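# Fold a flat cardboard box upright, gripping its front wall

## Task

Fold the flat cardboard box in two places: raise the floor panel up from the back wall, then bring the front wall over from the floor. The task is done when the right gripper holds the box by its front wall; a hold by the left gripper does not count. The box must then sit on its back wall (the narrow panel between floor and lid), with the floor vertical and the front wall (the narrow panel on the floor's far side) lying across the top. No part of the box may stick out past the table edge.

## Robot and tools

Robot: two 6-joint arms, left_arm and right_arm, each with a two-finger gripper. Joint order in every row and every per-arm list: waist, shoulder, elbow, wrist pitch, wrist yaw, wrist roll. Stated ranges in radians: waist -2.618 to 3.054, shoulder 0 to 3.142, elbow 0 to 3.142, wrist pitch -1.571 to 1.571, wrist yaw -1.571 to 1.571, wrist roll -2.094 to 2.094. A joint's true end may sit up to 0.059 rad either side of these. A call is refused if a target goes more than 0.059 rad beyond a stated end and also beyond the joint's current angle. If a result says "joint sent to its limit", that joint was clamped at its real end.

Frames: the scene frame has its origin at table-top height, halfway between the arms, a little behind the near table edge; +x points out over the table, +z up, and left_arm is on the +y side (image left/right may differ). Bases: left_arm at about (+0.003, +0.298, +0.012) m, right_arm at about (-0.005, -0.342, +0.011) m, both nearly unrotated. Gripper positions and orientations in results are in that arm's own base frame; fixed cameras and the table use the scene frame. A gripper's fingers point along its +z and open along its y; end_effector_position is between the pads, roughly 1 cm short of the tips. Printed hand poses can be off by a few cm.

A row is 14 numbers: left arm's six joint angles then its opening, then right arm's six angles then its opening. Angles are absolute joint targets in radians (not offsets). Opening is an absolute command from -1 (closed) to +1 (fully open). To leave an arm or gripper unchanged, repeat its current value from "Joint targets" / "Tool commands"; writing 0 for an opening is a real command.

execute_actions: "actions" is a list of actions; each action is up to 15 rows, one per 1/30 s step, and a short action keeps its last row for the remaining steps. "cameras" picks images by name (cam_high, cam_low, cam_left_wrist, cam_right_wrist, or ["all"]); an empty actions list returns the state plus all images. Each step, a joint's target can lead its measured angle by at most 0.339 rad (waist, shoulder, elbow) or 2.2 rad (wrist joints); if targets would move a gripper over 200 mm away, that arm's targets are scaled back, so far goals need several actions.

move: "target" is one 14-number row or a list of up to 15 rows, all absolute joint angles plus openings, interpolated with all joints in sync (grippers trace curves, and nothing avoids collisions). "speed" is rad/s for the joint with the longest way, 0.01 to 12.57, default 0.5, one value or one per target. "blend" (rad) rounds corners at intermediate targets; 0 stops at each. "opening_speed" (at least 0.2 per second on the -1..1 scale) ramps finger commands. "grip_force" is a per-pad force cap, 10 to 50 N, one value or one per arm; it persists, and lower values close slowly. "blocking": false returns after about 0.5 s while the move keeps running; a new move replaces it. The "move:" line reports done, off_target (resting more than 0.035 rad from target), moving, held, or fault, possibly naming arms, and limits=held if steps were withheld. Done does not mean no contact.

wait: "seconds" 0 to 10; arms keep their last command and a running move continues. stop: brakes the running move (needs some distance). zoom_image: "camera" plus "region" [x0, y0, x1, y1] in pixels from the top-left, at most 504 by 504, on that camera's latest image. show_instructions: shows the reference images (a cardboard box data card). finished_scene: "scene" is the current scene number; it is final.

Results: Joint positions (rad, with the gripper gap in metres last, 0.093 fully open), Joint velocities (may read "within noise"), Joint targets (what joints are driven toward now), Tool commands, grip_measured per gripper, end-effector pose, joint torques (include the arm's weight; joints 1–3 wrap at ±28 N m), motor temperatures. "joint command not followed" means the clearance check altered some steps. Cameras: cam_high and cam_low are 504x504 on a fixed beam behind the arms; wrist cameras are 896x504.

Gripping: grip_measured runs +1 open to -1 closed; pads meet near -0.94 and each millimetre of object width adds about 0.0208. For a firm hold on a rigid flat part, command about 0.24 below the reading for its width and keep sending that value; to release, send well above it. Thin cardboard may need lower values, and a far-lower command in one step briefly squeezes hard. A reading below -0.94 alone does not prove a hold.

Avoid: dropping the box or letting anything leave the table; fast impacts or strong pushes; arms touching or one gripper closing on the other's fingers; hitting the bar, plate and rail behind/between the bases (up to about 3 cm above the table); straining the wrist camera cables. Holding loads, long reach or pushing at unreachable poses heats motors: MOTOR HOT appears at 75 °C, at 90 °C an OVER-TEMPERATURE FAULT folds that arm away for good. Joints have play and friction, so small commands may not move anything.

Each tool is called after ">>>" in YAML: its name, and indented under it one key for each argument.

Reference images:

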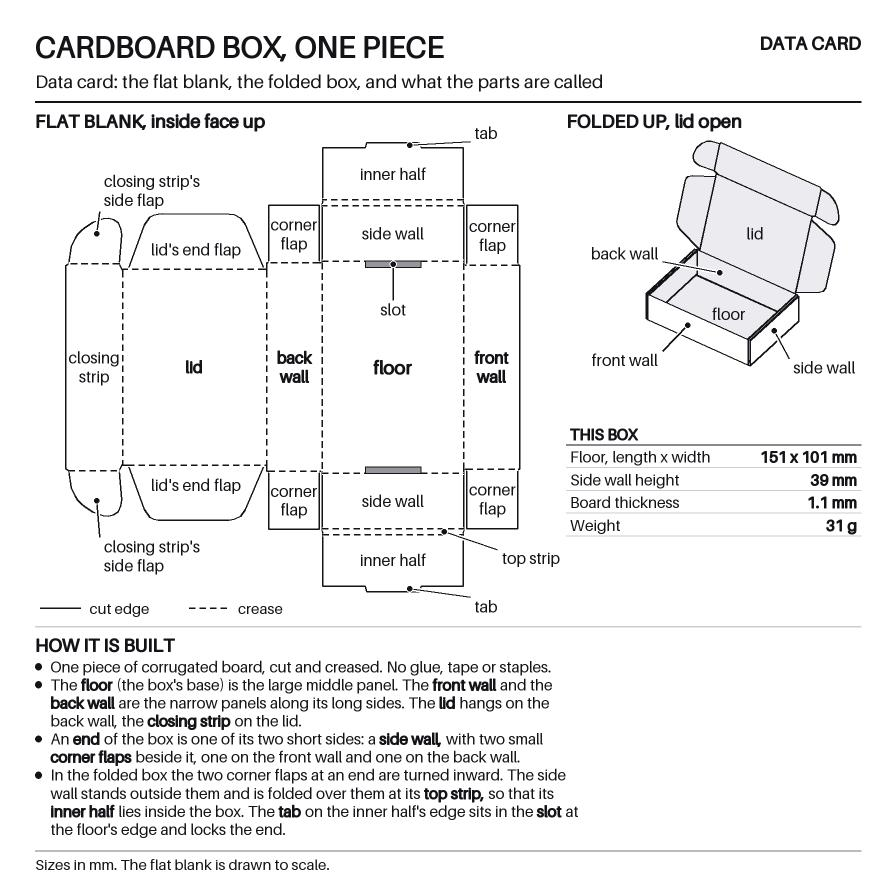

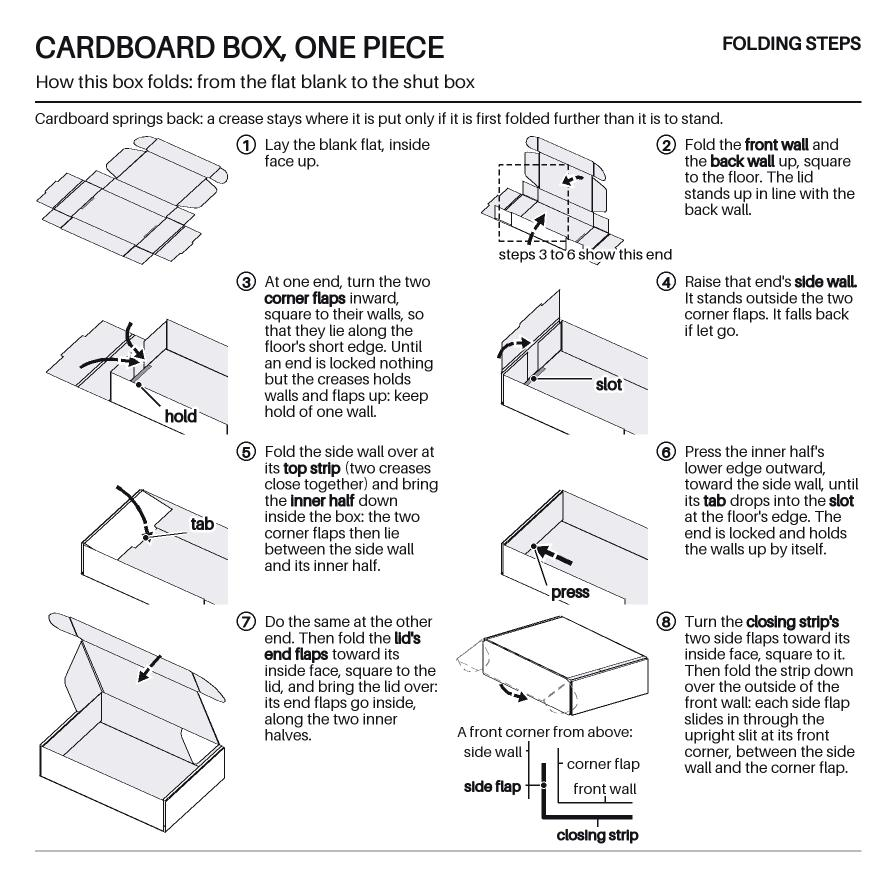

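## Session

>>> execute_actions:
  actions: []

>>> zoom_image:
  camera: "cam_high"
  region: [140, 150, 380, 390]

>>> zoom_image:
  camera: "cam_low"
  region: [200, 230, 400, 330]

Scene clock: 0.00 s.
left_arm: end_effector_position=(+0.3780, +0.0030, +0.3952) grip_measured=+1.000 end_effector_quat_wxyz=(+0.700, -0.005, +0.714, +0.002) | right_arm: end_effector_position=(+0.3778, -0.0032, +0.3955) grip_measured=+1.000 end_effector_quat_wxyz=(+0.701, +0.002, +0.713, -0.006)
Joint positions: left_arm=[0.006 1.055 1.041 -0.005 -0.004 -0.004 0.093] | right_arm=[-0.006 1.055 1.041 -0.004 0.004 -0.005 0.093]
Joint velocities: within noise
Joint torques (N m): no reading
Motor temperatures (°C): left_arm=[21 25 26 24 23 22 20] | right_arm=[21 32 26 24 22 22 21]
Heat: left arm: 26 °C; right arm: 32 °C.
Joint targets: left_arm=[0.005 1.056 1.049 -0.011 -0.003 -0.004] | right_arm=[-0.005 1.048 1.053 -0.002 0.003 -0.005]
Tool commands: left_gripper/opening=+1.0 right_gripper/opening=+1.0

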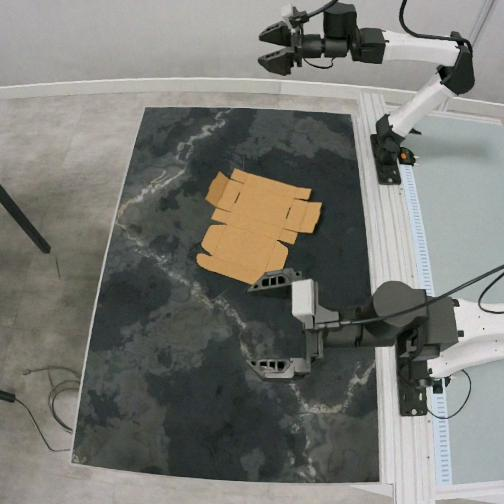

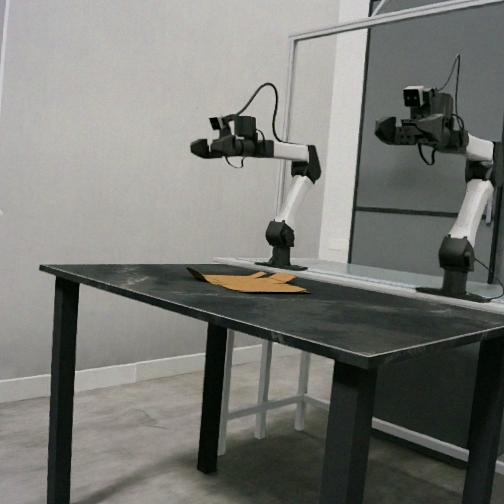

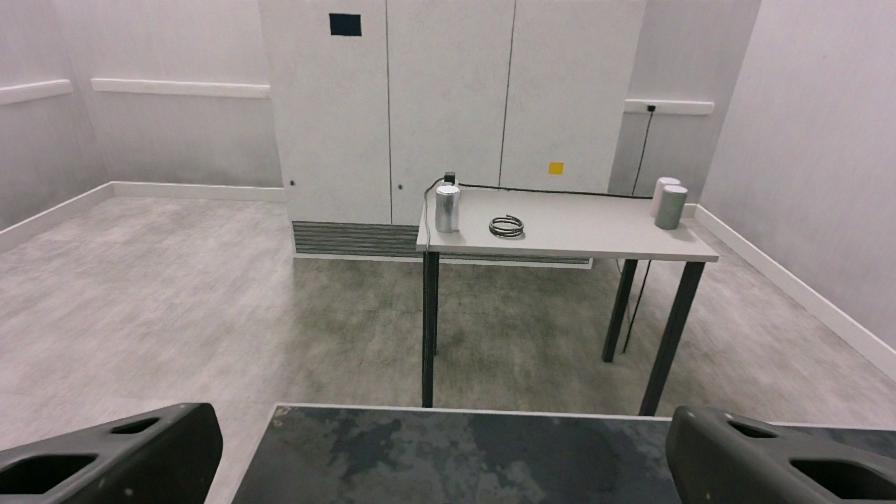

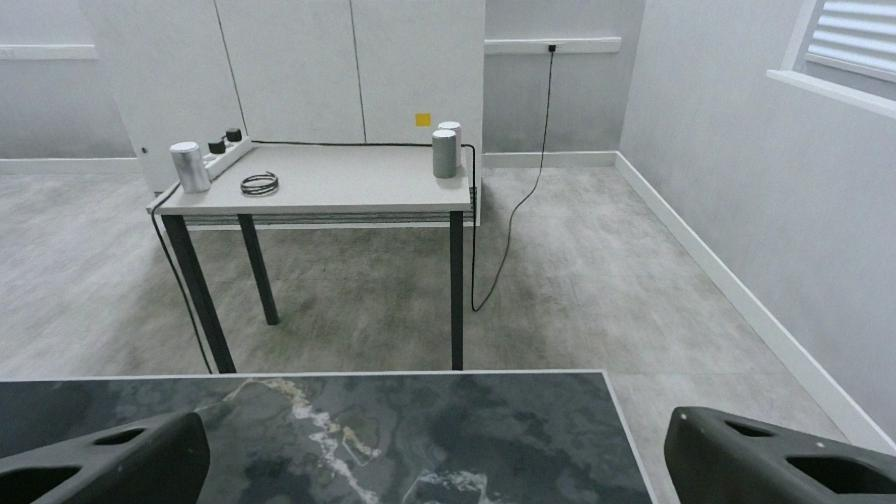

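Scaled by 2.100 from the camera's 504x504 image, which has a finer 720x720 frame.

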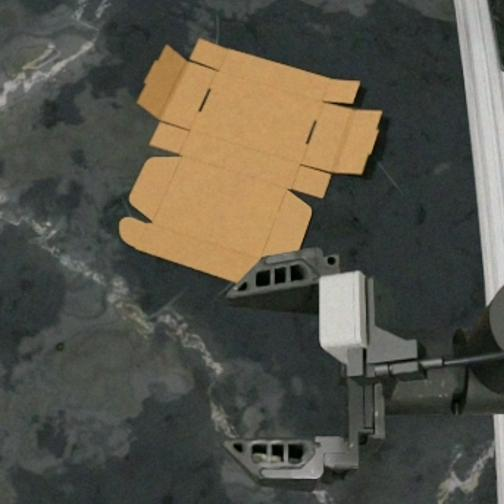

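Scaled by 2.520 from the camera's 504x504 image, which has a finer 720x720 frame.

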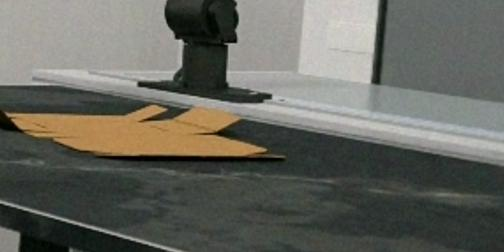

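>>> move:
  target: [-0.445, 2.0, 1.65, -0.70, 0.56, -0.785, -1, 0.053, 1.493, 0.633, 0.073, -0.360, 0.694, 0.0]
  speed: 0.8
  cameras: ["all"]

>>> zoom_image:
  camera: "cam_low"
  region: [160, 230, 300, 310]

Scene clock: 34.50 s.
left_arm: end_effector_position=(+0.4020, -0.2901, +0.1299) grip_measured=-0.981 end_effector_quat_wxyz=(+0.056, -0.079, +0.929, -0.356) | right_arm: end_effector_position=(+0.3629, +0.0729, +0.0664) grip_measured=+0.002 end_effector_quat_wxyz=(+0.287, +0.231, +0.886, +0.281)
Joint positions: left_arm=[-0.448 1.997 1.617 -0.666 0.545 -0.768 0] | right_arm=[0.044 1.481 0.639 0.039 -0.344 0.694 0.045]
Joint torques (N m): left_arm=[0.13 -10.95 9.54 0.95 0.36 -0.07] | right_arm=[1.33 -6.37 5.67 2.08 -0.22 0.03]
Motor temperatures (°C): left_arm=[21 26 31 30 23 22 21] | right_arm=[21 33 31 33 22 22 21]
Heat: left arm: 31 °C; right arm: 33 °C.
Joint targets: left_arm=[-0.445 2.000 1.649 -0.699 0.559 -0.786] | right_arm=[0.053 1.493 0.633 0.073 -0.359 0.703]
move: done

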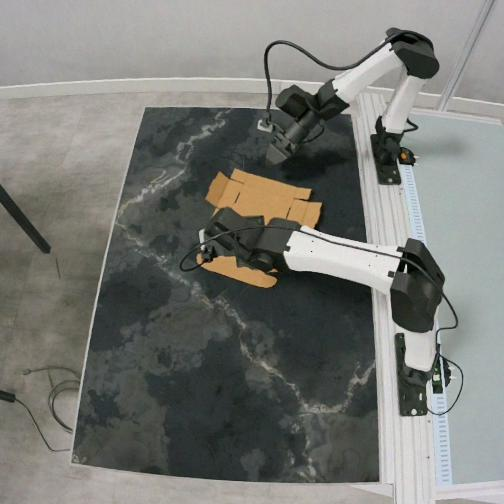

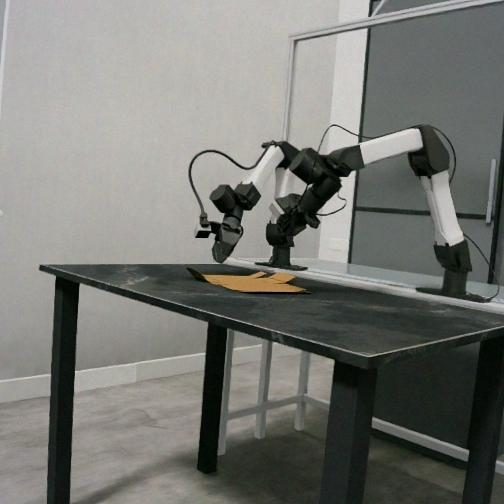

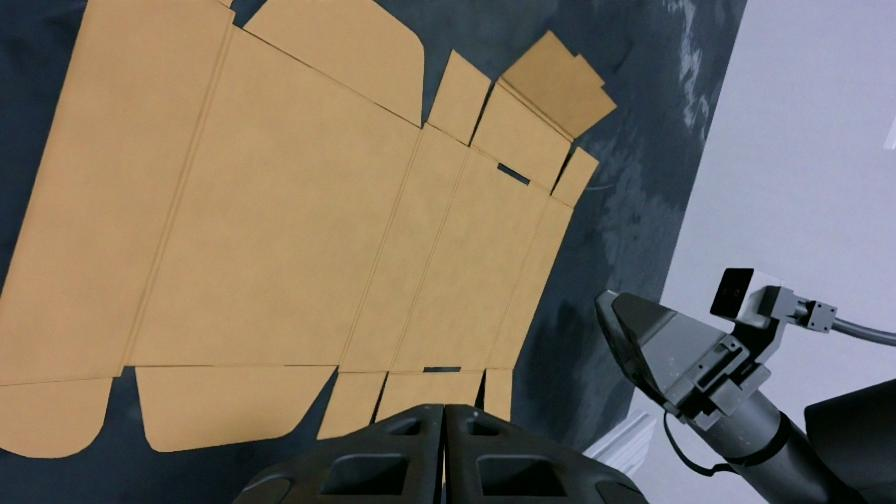

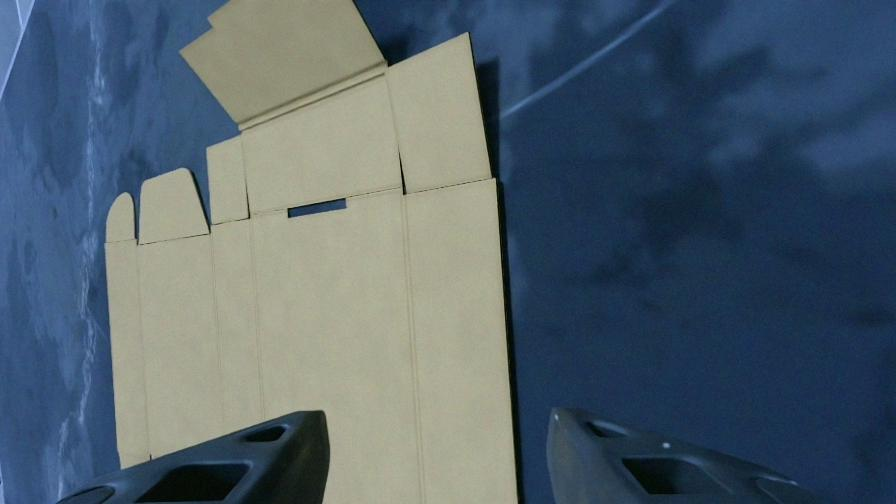

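Scaled by 3.600 from the camera's 504x504 image, which has a finer 720x720 frame.

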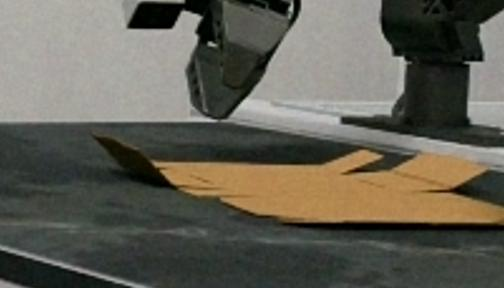

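>>> move:
  target: [-0.445, 2.28, 1.45, -0.305, 0.56, -0.785, -1, 0.094, 1.665, 0.578, 0.267, -0.385, 0.684, 0.0]
  speed: 0.3
  grip_force: [40, 50]
  cameras: ["cam_left_wrist", "cam_right_wrist", "cam_low"]

>>> zoom_image:
  camera: "cam_low"
  region: [160, 230, 300, 310]

Scene clock: 42.37 s.
left_arm: end_effector_position=(+0.4087, -0.2951, -0.0092) grip_measured=-0.981 end_effector_quat_wxyz=(+0.020, -0.089, +0.935, -0.343) | right_arm: end_effector_position=(+0.3629, +0.0879, +0.0314) grip_measured=+0.002 end_effector_quat_wxyz=(+0.269, +0.216, +0.892, +0.291)
Joint positions: left_arm=[-0.446 2.258 1.469 -0.337 0.562 -0.768 0] | right_arm=[0.076 1.611 0.598 0.19 -0.364 0.696 0.045]
Joint torques (N m): left_arm=[0.02 -10.14 4.68 1.45 0.23 -0.05] | right_arm=[2.22 -2.82 4.08 2.52 -0.3 -0.14]
Heat: left arm: 31 °C; right arm: 33 °C.
Joint targets: left_arm=[-0.445 2.280 1.451 -0.306 0.560 -0.784] | right_arm=[0.094 1.665 0.579 0.267 -0.385 0.685]
grip_force (N): 40, 50
move: off_target (right_arm); right_arm: the wrist pitch is farthest, 0.077 rad from its target
Images, in order (width x height): cam_low 504x504, cam_left_wrist 896x504, cam_right_wrist 896x504.

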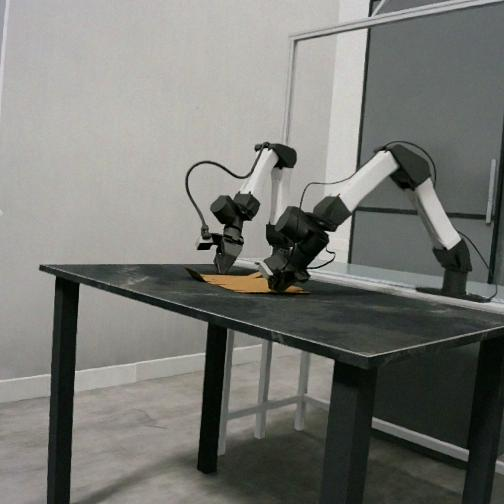

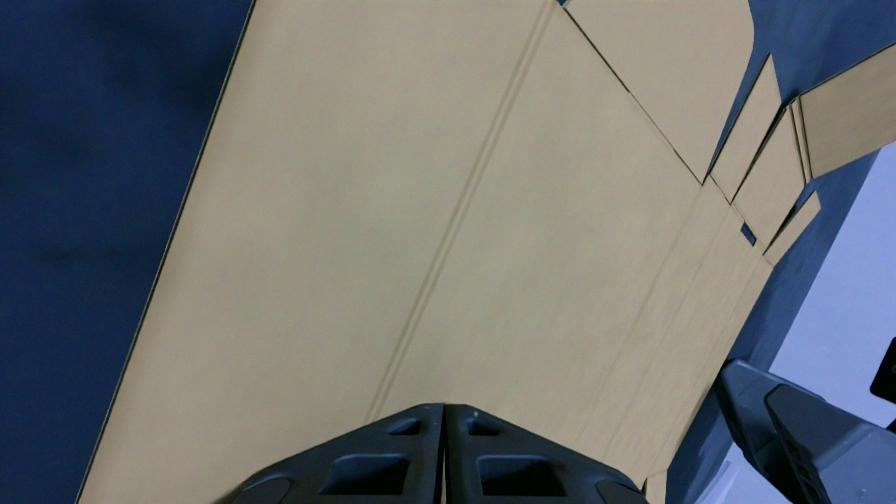

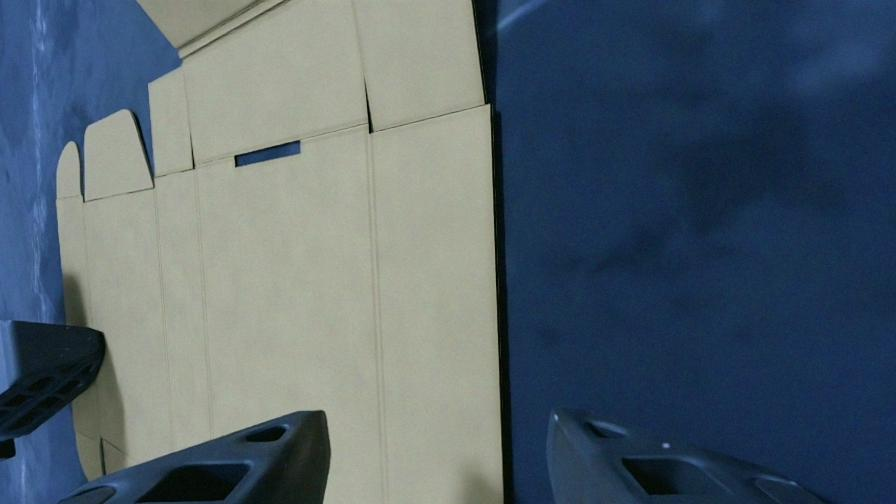

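Scaled by 3.600 from the camera's 504x504 image, which has a finer 720x720 frame.

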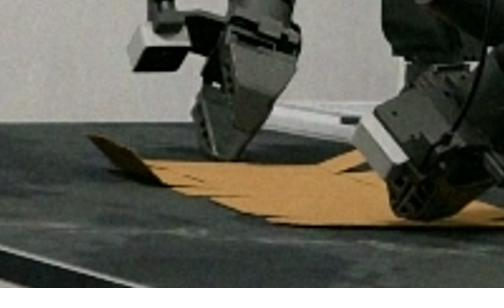

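>>> move:
  target: [-0.445, 2.28, 1.45, -0.305, 0.56, -0.785, -1, 0.178, 1.674, 0.64, 0.249, -0.288, 0.762, 0.0]
  speed: 0.08
  cameras: ["cam_left_wrist", "cam_right_wrist", "cam_low"]

>>> zoom_image:
  camera: "cam_low"
  region: [180, 240, 270, 300]

Scene clock: 47.40 s.
left_arm: end_effector_position=(+0.4097, -0.2948, -0.0089) grip_measured=-0.981 end_effector_quat_wxyz=(+0.022, -0.090, +0.934, -0.344) | right_arm: end_effector_position=(+0.3714, +0.1008, +0.0314) grip_measured=+0.001 end_effector_quat_wxyz=(+0.284, +0.222, +0.892, +0.274)
Joint positions: left_arm=[-0.445 2.258 1.469 -0.333 0.562 -0.768 0] | right_arm=[0.148 1.634 0.618 0.221 -0.269 0.747 0.045]
Joint torques (N m): left_arm=[-0.09 -10.26 4.64 1.44 0.24 -0.06] | right_arm=[3.38 -4.45 7.34 2.02 -0.23 0.08]
Heat: left arm: 31 °C; right arm: 33 °C.
Joint targets: left_arm=[-0.445 2.280 1.450 -0.305 0.560 -0.785] | right_arm=[0.179 1.675 0.640 0.248 -0.288 0.761]
grip_force (N): 40, 50
move: off_target (right_arm); right_arm: the shoulder is farthest, 0.040 rad from its target
Images, in order (width x height): cam_low 504x504, cam_left_wrist 896x504, cam_right_wrist 896x504.

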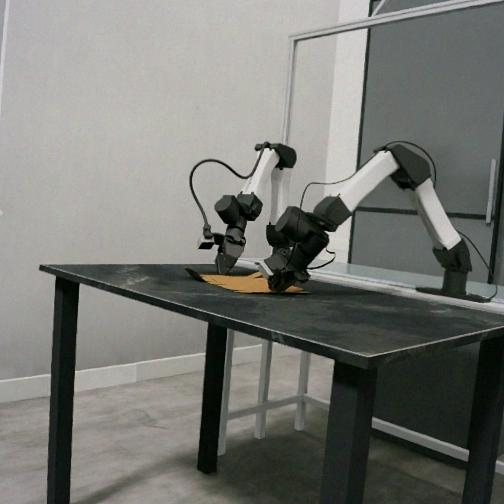

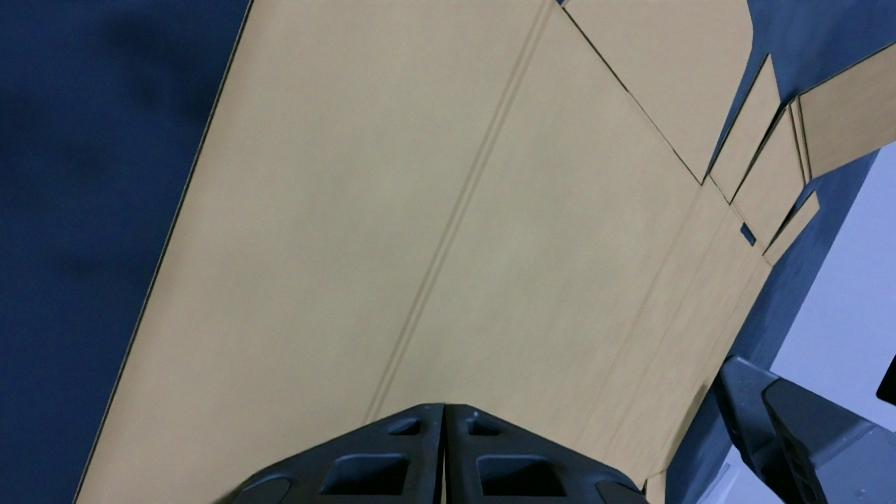

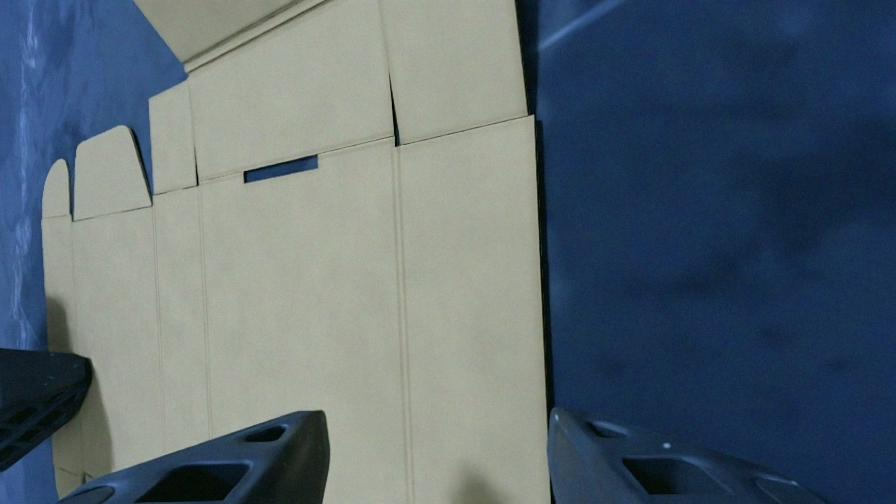

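Scaled by 5.600 from the camera's 504x504 image, which has a finer 720x720 frame.

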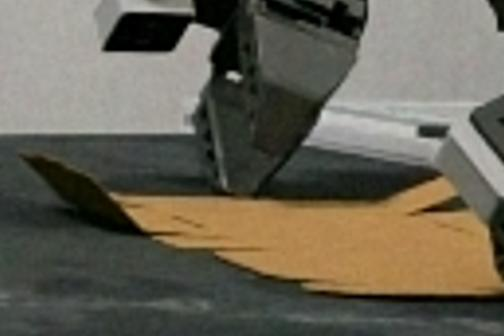

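>>> zoom_image:
  camera: "cam_right_wrist"
  region: [480, 360, 640, 504]

Scaled by 3.150 from the camera's 896x504 image, which has a finer 1280x720 frame.

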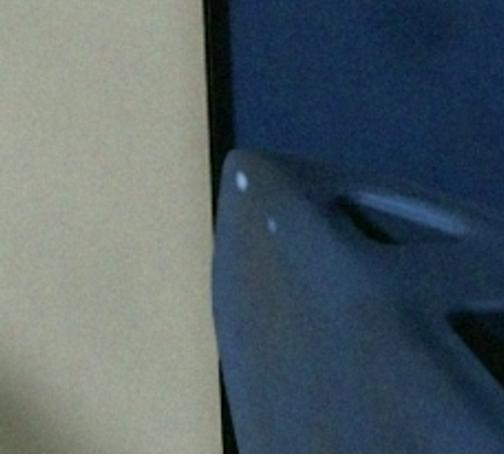

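>>> move:
  target: [-0.445, 2.28, 1.45, -0.305, 0.56, -0.785, -1, 0.230, 1.684, 0.656, 0.262, -0.235, 0.79, 0.0]
  speed: 0.08
  cameras: ["cam_left_wrist", "cam_right_wrist"]

>>> zoom_image:
  camera: "cam_right_wrist"
  region: [440, 324, 640, 504]

Scene clock: 52.57 s.
left_arm: end_effector_position=(+0.4100, -0.2949, -0.0088) grip_measured=-0.981 end_effector_quat_wxyz=(+0.022, -0.089, +0.934, -0.344) | right_arm: end_effector_position=(+0.3745, +0.1178, +0.0317) grip_measured=+0.001 end_effector_quat_wxyz=(+0.288, +0.216, +0.892, +0.272)
Joint positions: left_arm=[-0.445 2.258 1.469 -0.332 0.562 -0.768 0] | right_arm=[0.21 1.654 0.635 0.24 -0.223 0.777 0.045]
Joint torques (N m): left_arm=[-0.14 -10.22 4.64 1.41 0.21 -0.06] | right_arm=[2.37 -5.86 7.23 2 -0.13 0.08]
Heat: left arm: 31 °C; right arm: 33 °C.
Joint targets: left_arm=[-0.445 2.280 1.450 -0.305 0.560 -0.785] | right_arm=[0.229 1.683 0.656 0.263 -0.235 0.791]
grip_force (N): 40, 50
move: done
Images, in order (width x height): cam_left_wrist 896x504, cam_right_wrist 896x504.

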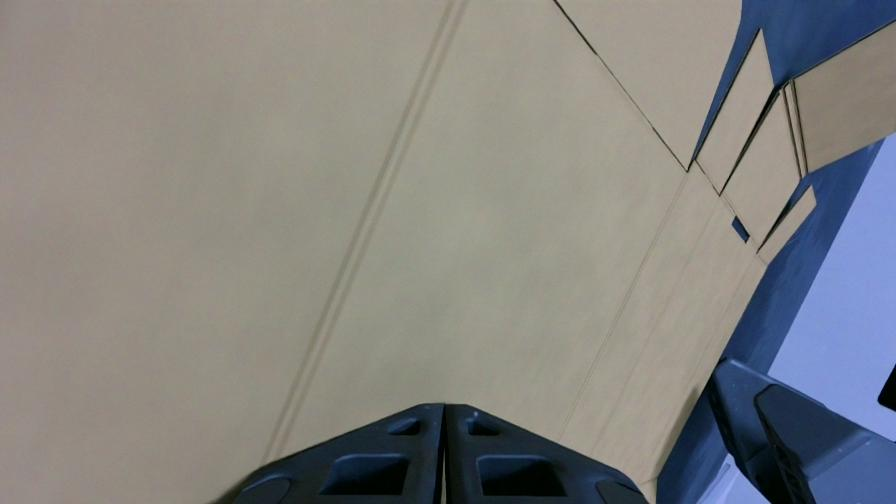

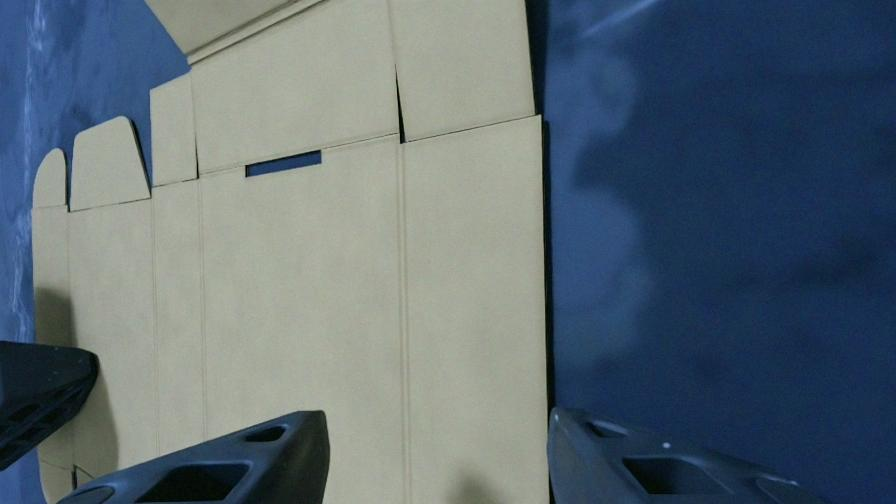

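Scaled by 2.520 from the camera's 896x504 image, which has a finer 1280x720 frame.

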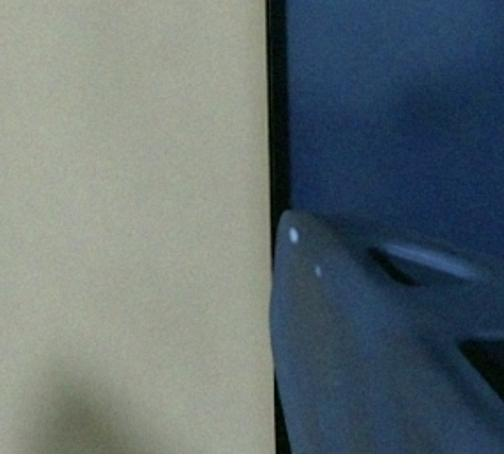

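>>> move:
  target:
    - [-0.445, 2.305, 1.44, -0.295, 0.56, -0.785, -1, 0.225, 1.684, 0.656, 0.262, -0.235, 0.79, 0.0]
    - [-0.445, 2.305, 1.44, -0.295, 0.56, -0.785, -1, 0.225, 1.684, 0.656, 0.262, -0.235, 0.79, -1.0]
  speed: 0.08
  cameras: ["cam_left_wrist", "cam_right_wrist", "cam_low"]

>>> zoom_image:
  camera: "cam_low"
  region: [180, 240, 270, 300]

Scene clock: 56.37 s.
left_arm: end_effector_position=(+0.4140, -0.2973, -0.0097) grip_measured=-0.981 end_effector_quat_wxyz=(+0.027, -0.086, +0.931, -0.355) | right_arm: end_effector_position=(+0.3729, +0.1199, +0.0277) grip_measured=-0.977 end_effector_quat_wxyz=(+0.283, +0.216, +0.894, +0.271)
Joint positions: left_arm=[-0.442 2.269 1.469 -0.3 0.576 -0.768 0] | right_arm=[0.216 1.665 0.635 0.24 -0.223 0.782 0]
Joint torques (N m): left_arm=[-0.38 -9.01 3.84 1.22 0.11 -0.05] | right_arm=[1.36 -6.94 7.17 1.97 -0.13 0.04]
Heat: left arm: 31 °C; right arm: 33 °C.
Joint targets: left_arm=[-0.445 2.305 1.440 -0.295 0.560 -0.785] | right_arm=[0.225 1.684 0.656 0.262 -0.235 0.790]
grip_force (N): 40, 50
move: off_target (left_arm); left_arm: the shoulder is farthest, 0.036 rad from its target
Images, in order (width x height): cam_low 504x504, cam_left_wrist 896x504, cam_right_wrist 896x504.

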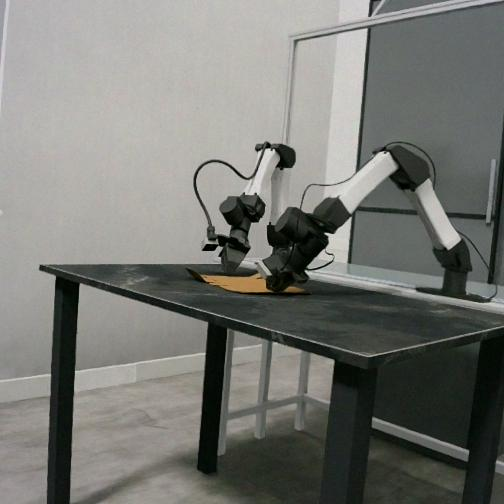

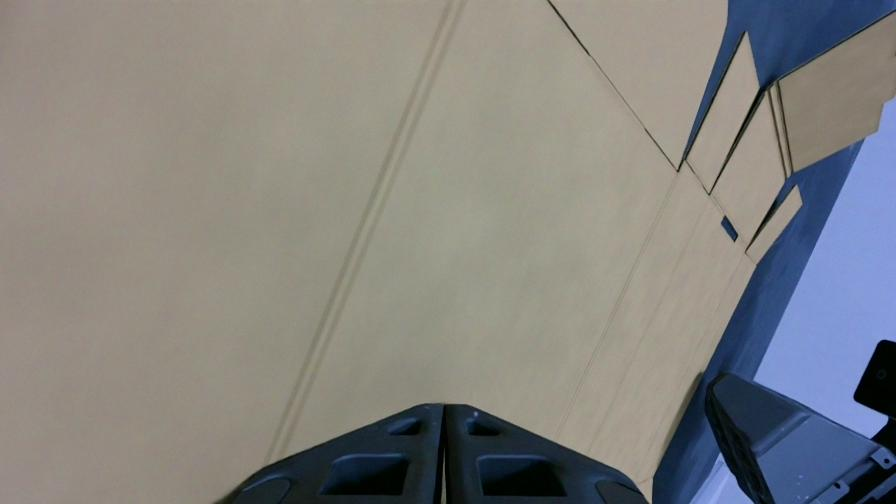

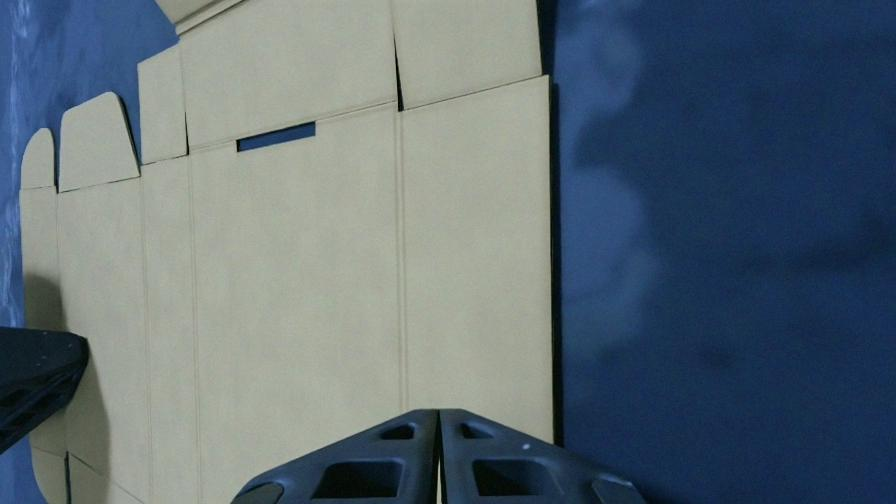

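Scaled by 5.600 from the camera's 504x504 image, which has a finer 720x720 frame.

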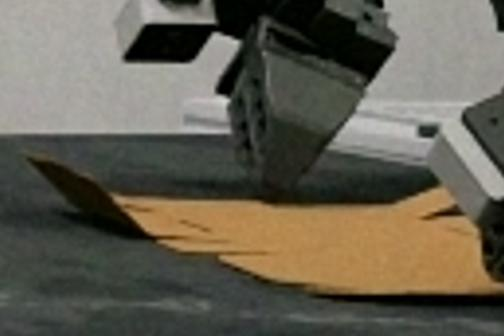

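>>> move:
  target: [-0.445, 2.0, 1.65, -0.70, 0.56, -0.785, 1, 0.053, 1.45, 0.70, 0.0, -0.30, 0.6, -1.0]
  speed: 0.5
  cameras: ["all"]

>>> zoom_image:
  camera: "cam_high"
  region: [180, 150, 340, 310]

>>> zoom_image:
  camera: "cam_low"
  region: [180, 250, 260, 300]

Scene clock: 64.30 s.
left_arm: end_effector_position=(+0.4010, -0.2955, +0.1314) grip_measured=+1.000 end_effector_quat_wxyz=(+0.046, -0.076, +0.926, -0.368) | right_arm: end_effector_position=(+0.3737, +0.0686, +0.0761) grip_measured=-0.977 end_effector_quat_wxyz=(+0.319, +0.198, +0.892, +0.250)
Joint positions: left_arm=[-0.45 2.009 1.63 -0.668 0.577 -0.773 0.093] | right_arm=[0.056 1.479 0.673 0.031 -0.286 0.615 0]
Joint torques (N m): left_arm=[0.29 -11.9 8.59 0.95 0.09 0] | right_arm=[0.25 -10.61 8.43 1.41 -0.2 -0.16]
Motor temperatures (°C): left_arm=[21 31 31 28 23 22 21] | right_arm=[22 34 33 33 22 22 21]
Heat: left arm: 31 °C; right arm: 34 °C.
Joint targets: left_arm=[-0.445 2.001 1.650 -0.700 0.559 -0.785] | right_arm=[0.053 1.451 0.700 0.000 -0.301 0.600]
grip_force (N): 40, 50
move: done

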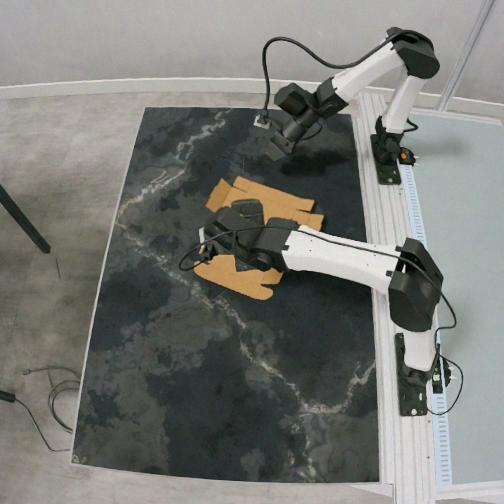

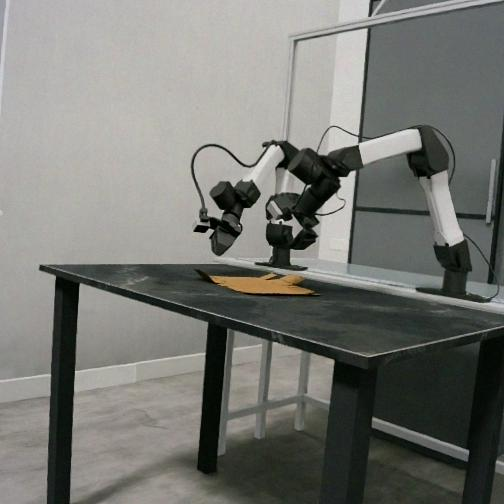

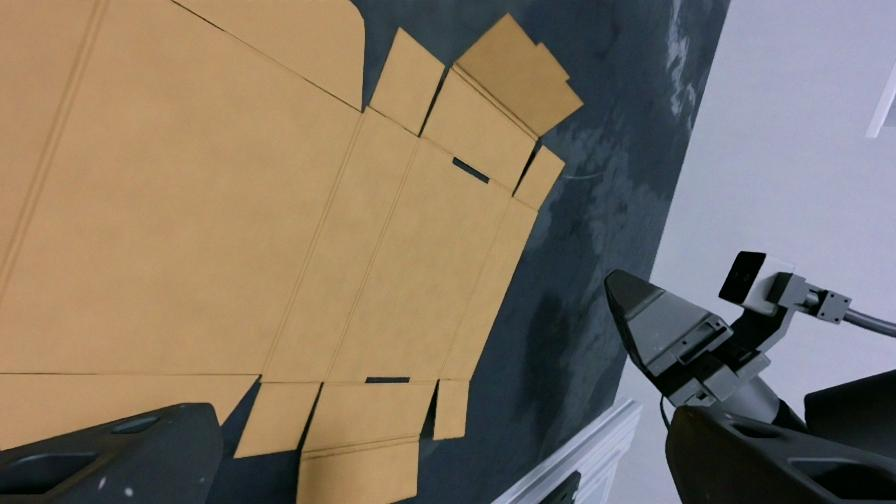

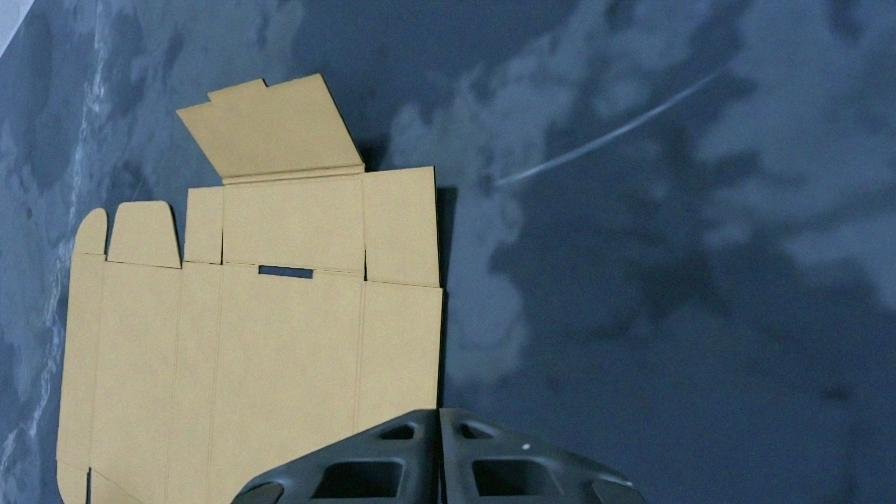

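Scaled by 3.150 from the camera's 504x504 image, which has a finer 720x720 frame.

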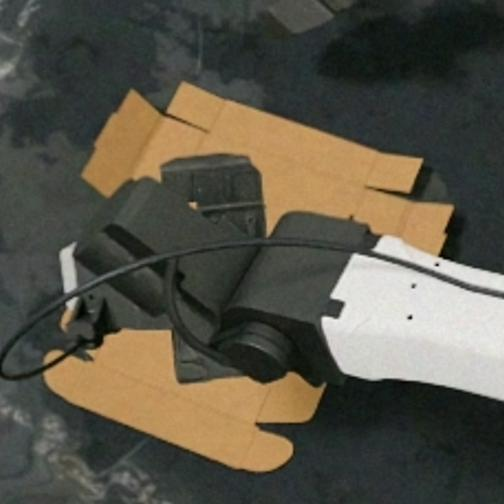

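Scaled by 6.300 from the camera's 504x504 image, which has a finer 720x720 frame.

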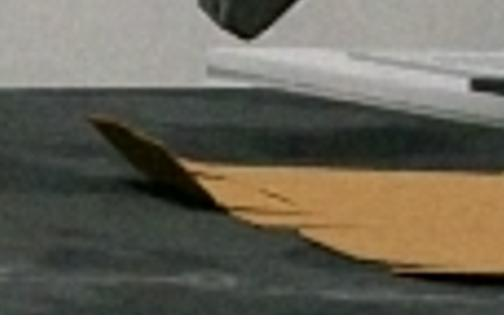

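>>> move:
  target:
    - [-0.445, 2.0, 1.65, -0.70, 0.56, -0.785, -1, 0.138, 1.80, 0.755, 0.28, -0.325, 0.747, 0.0]
    - [-0.445, 2.0, 1.65, -0.70, 0.56, -0.785, -1, 0.238, 1.836, 0.803, 0.2925, -0.247, 0.81, 0.0]
  speed: [0.3, 0.06]
  cameras: ["cam_left_wrist", "cam_right_wrist", "cam_low"]

>>> zoom_image:
  camera: "cam_right_wrist"
  region: [440, 324, 640, 504]

>>> zoom_image:
  camera: "cam_low"
  region: [180, 240, 270, 300]

Scene clock: 87.30 s.
left_arm: end_effector_position=(+0.4007, -0.2954, +0.1312) grip_measured=-0.981 end_effector_quat_wxyz=(+0.045, -0.076, +0.926, -0.367) | right_arm: end_effector_position=(+0.4177, +0.1340, +0.0343) grip_measured=-0.002 end_effector_quat_wxyz=(+0.300, +0.207, +0.885, +0.291)
Joint positions: left_arm=[-0.45 2.009 1.63 -0.669 0.577 -0.773 0] | right_arm=[0.218 1.803 0.787 0.281 -0.244 0.785 0.045]
Joint torques (N m): left_arm=[0.21 -12.08 8.64 0.97 0.09 -0.01] | right_arm=[2.47 -7.17 6.93 1.92 -0.03 0.12]
Motor temperatures (°C): left_arm=[21 37 33 27 23 22 21] | right_arm=[22 37 34 32 22 22 22]
Heat: left arm: 37 °C; right arm: 37 °C.
Joint targets: left_arm=[-0.445 2.000 1.650 -0.701 0.560 -0.785] | right_arm=[0.238 1.836 0.803 0.292 -0.246 0.800]
grip_force (N): 40, 50
move: done
Images, in order (width x height): cam_low 504x504, cam_left_wrist 896x504, cam_right_wrist 896x504.

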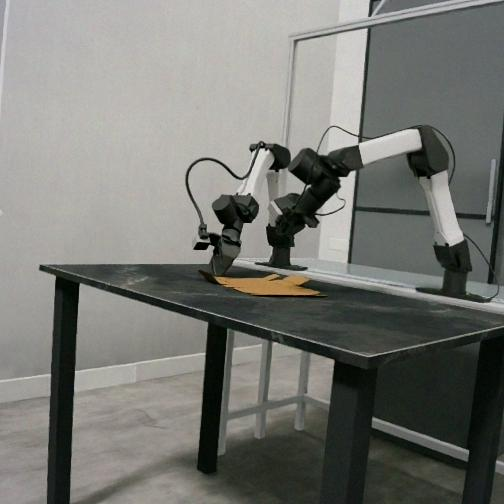

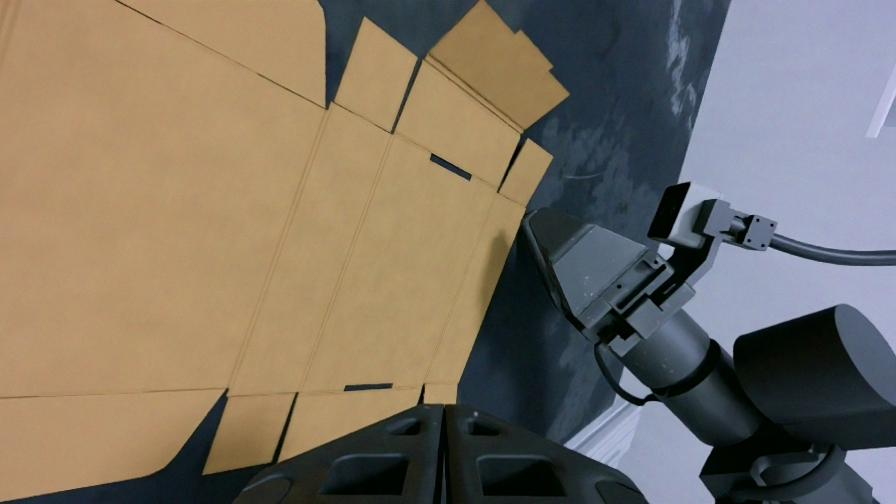

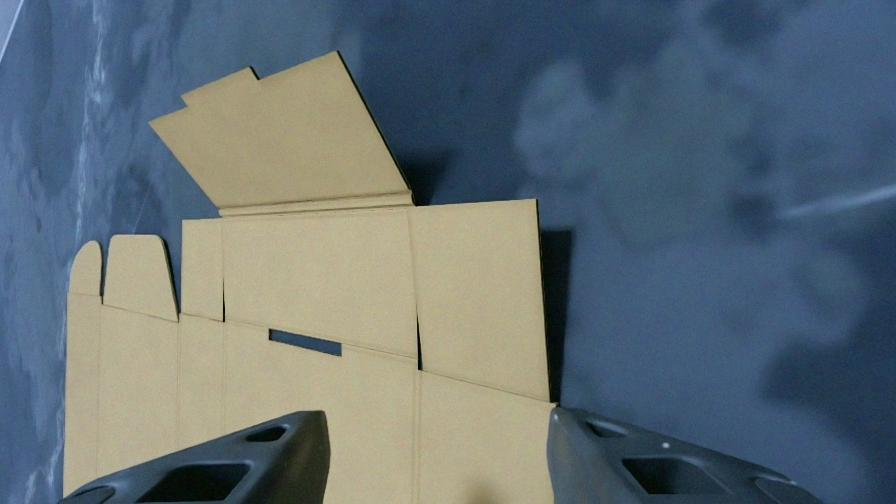

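Scaled by 2.520 from the camera's 896x504 image, which has a finer 1280x720 frame.

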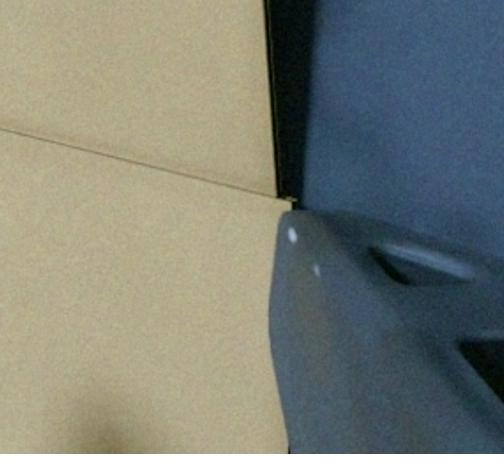

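Scaled by 5.600 from the camera's 504x504 image, which has a finer 720x720 frame.

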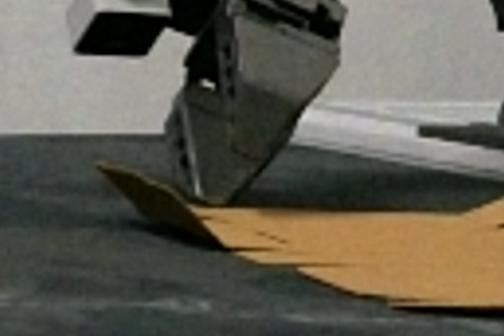

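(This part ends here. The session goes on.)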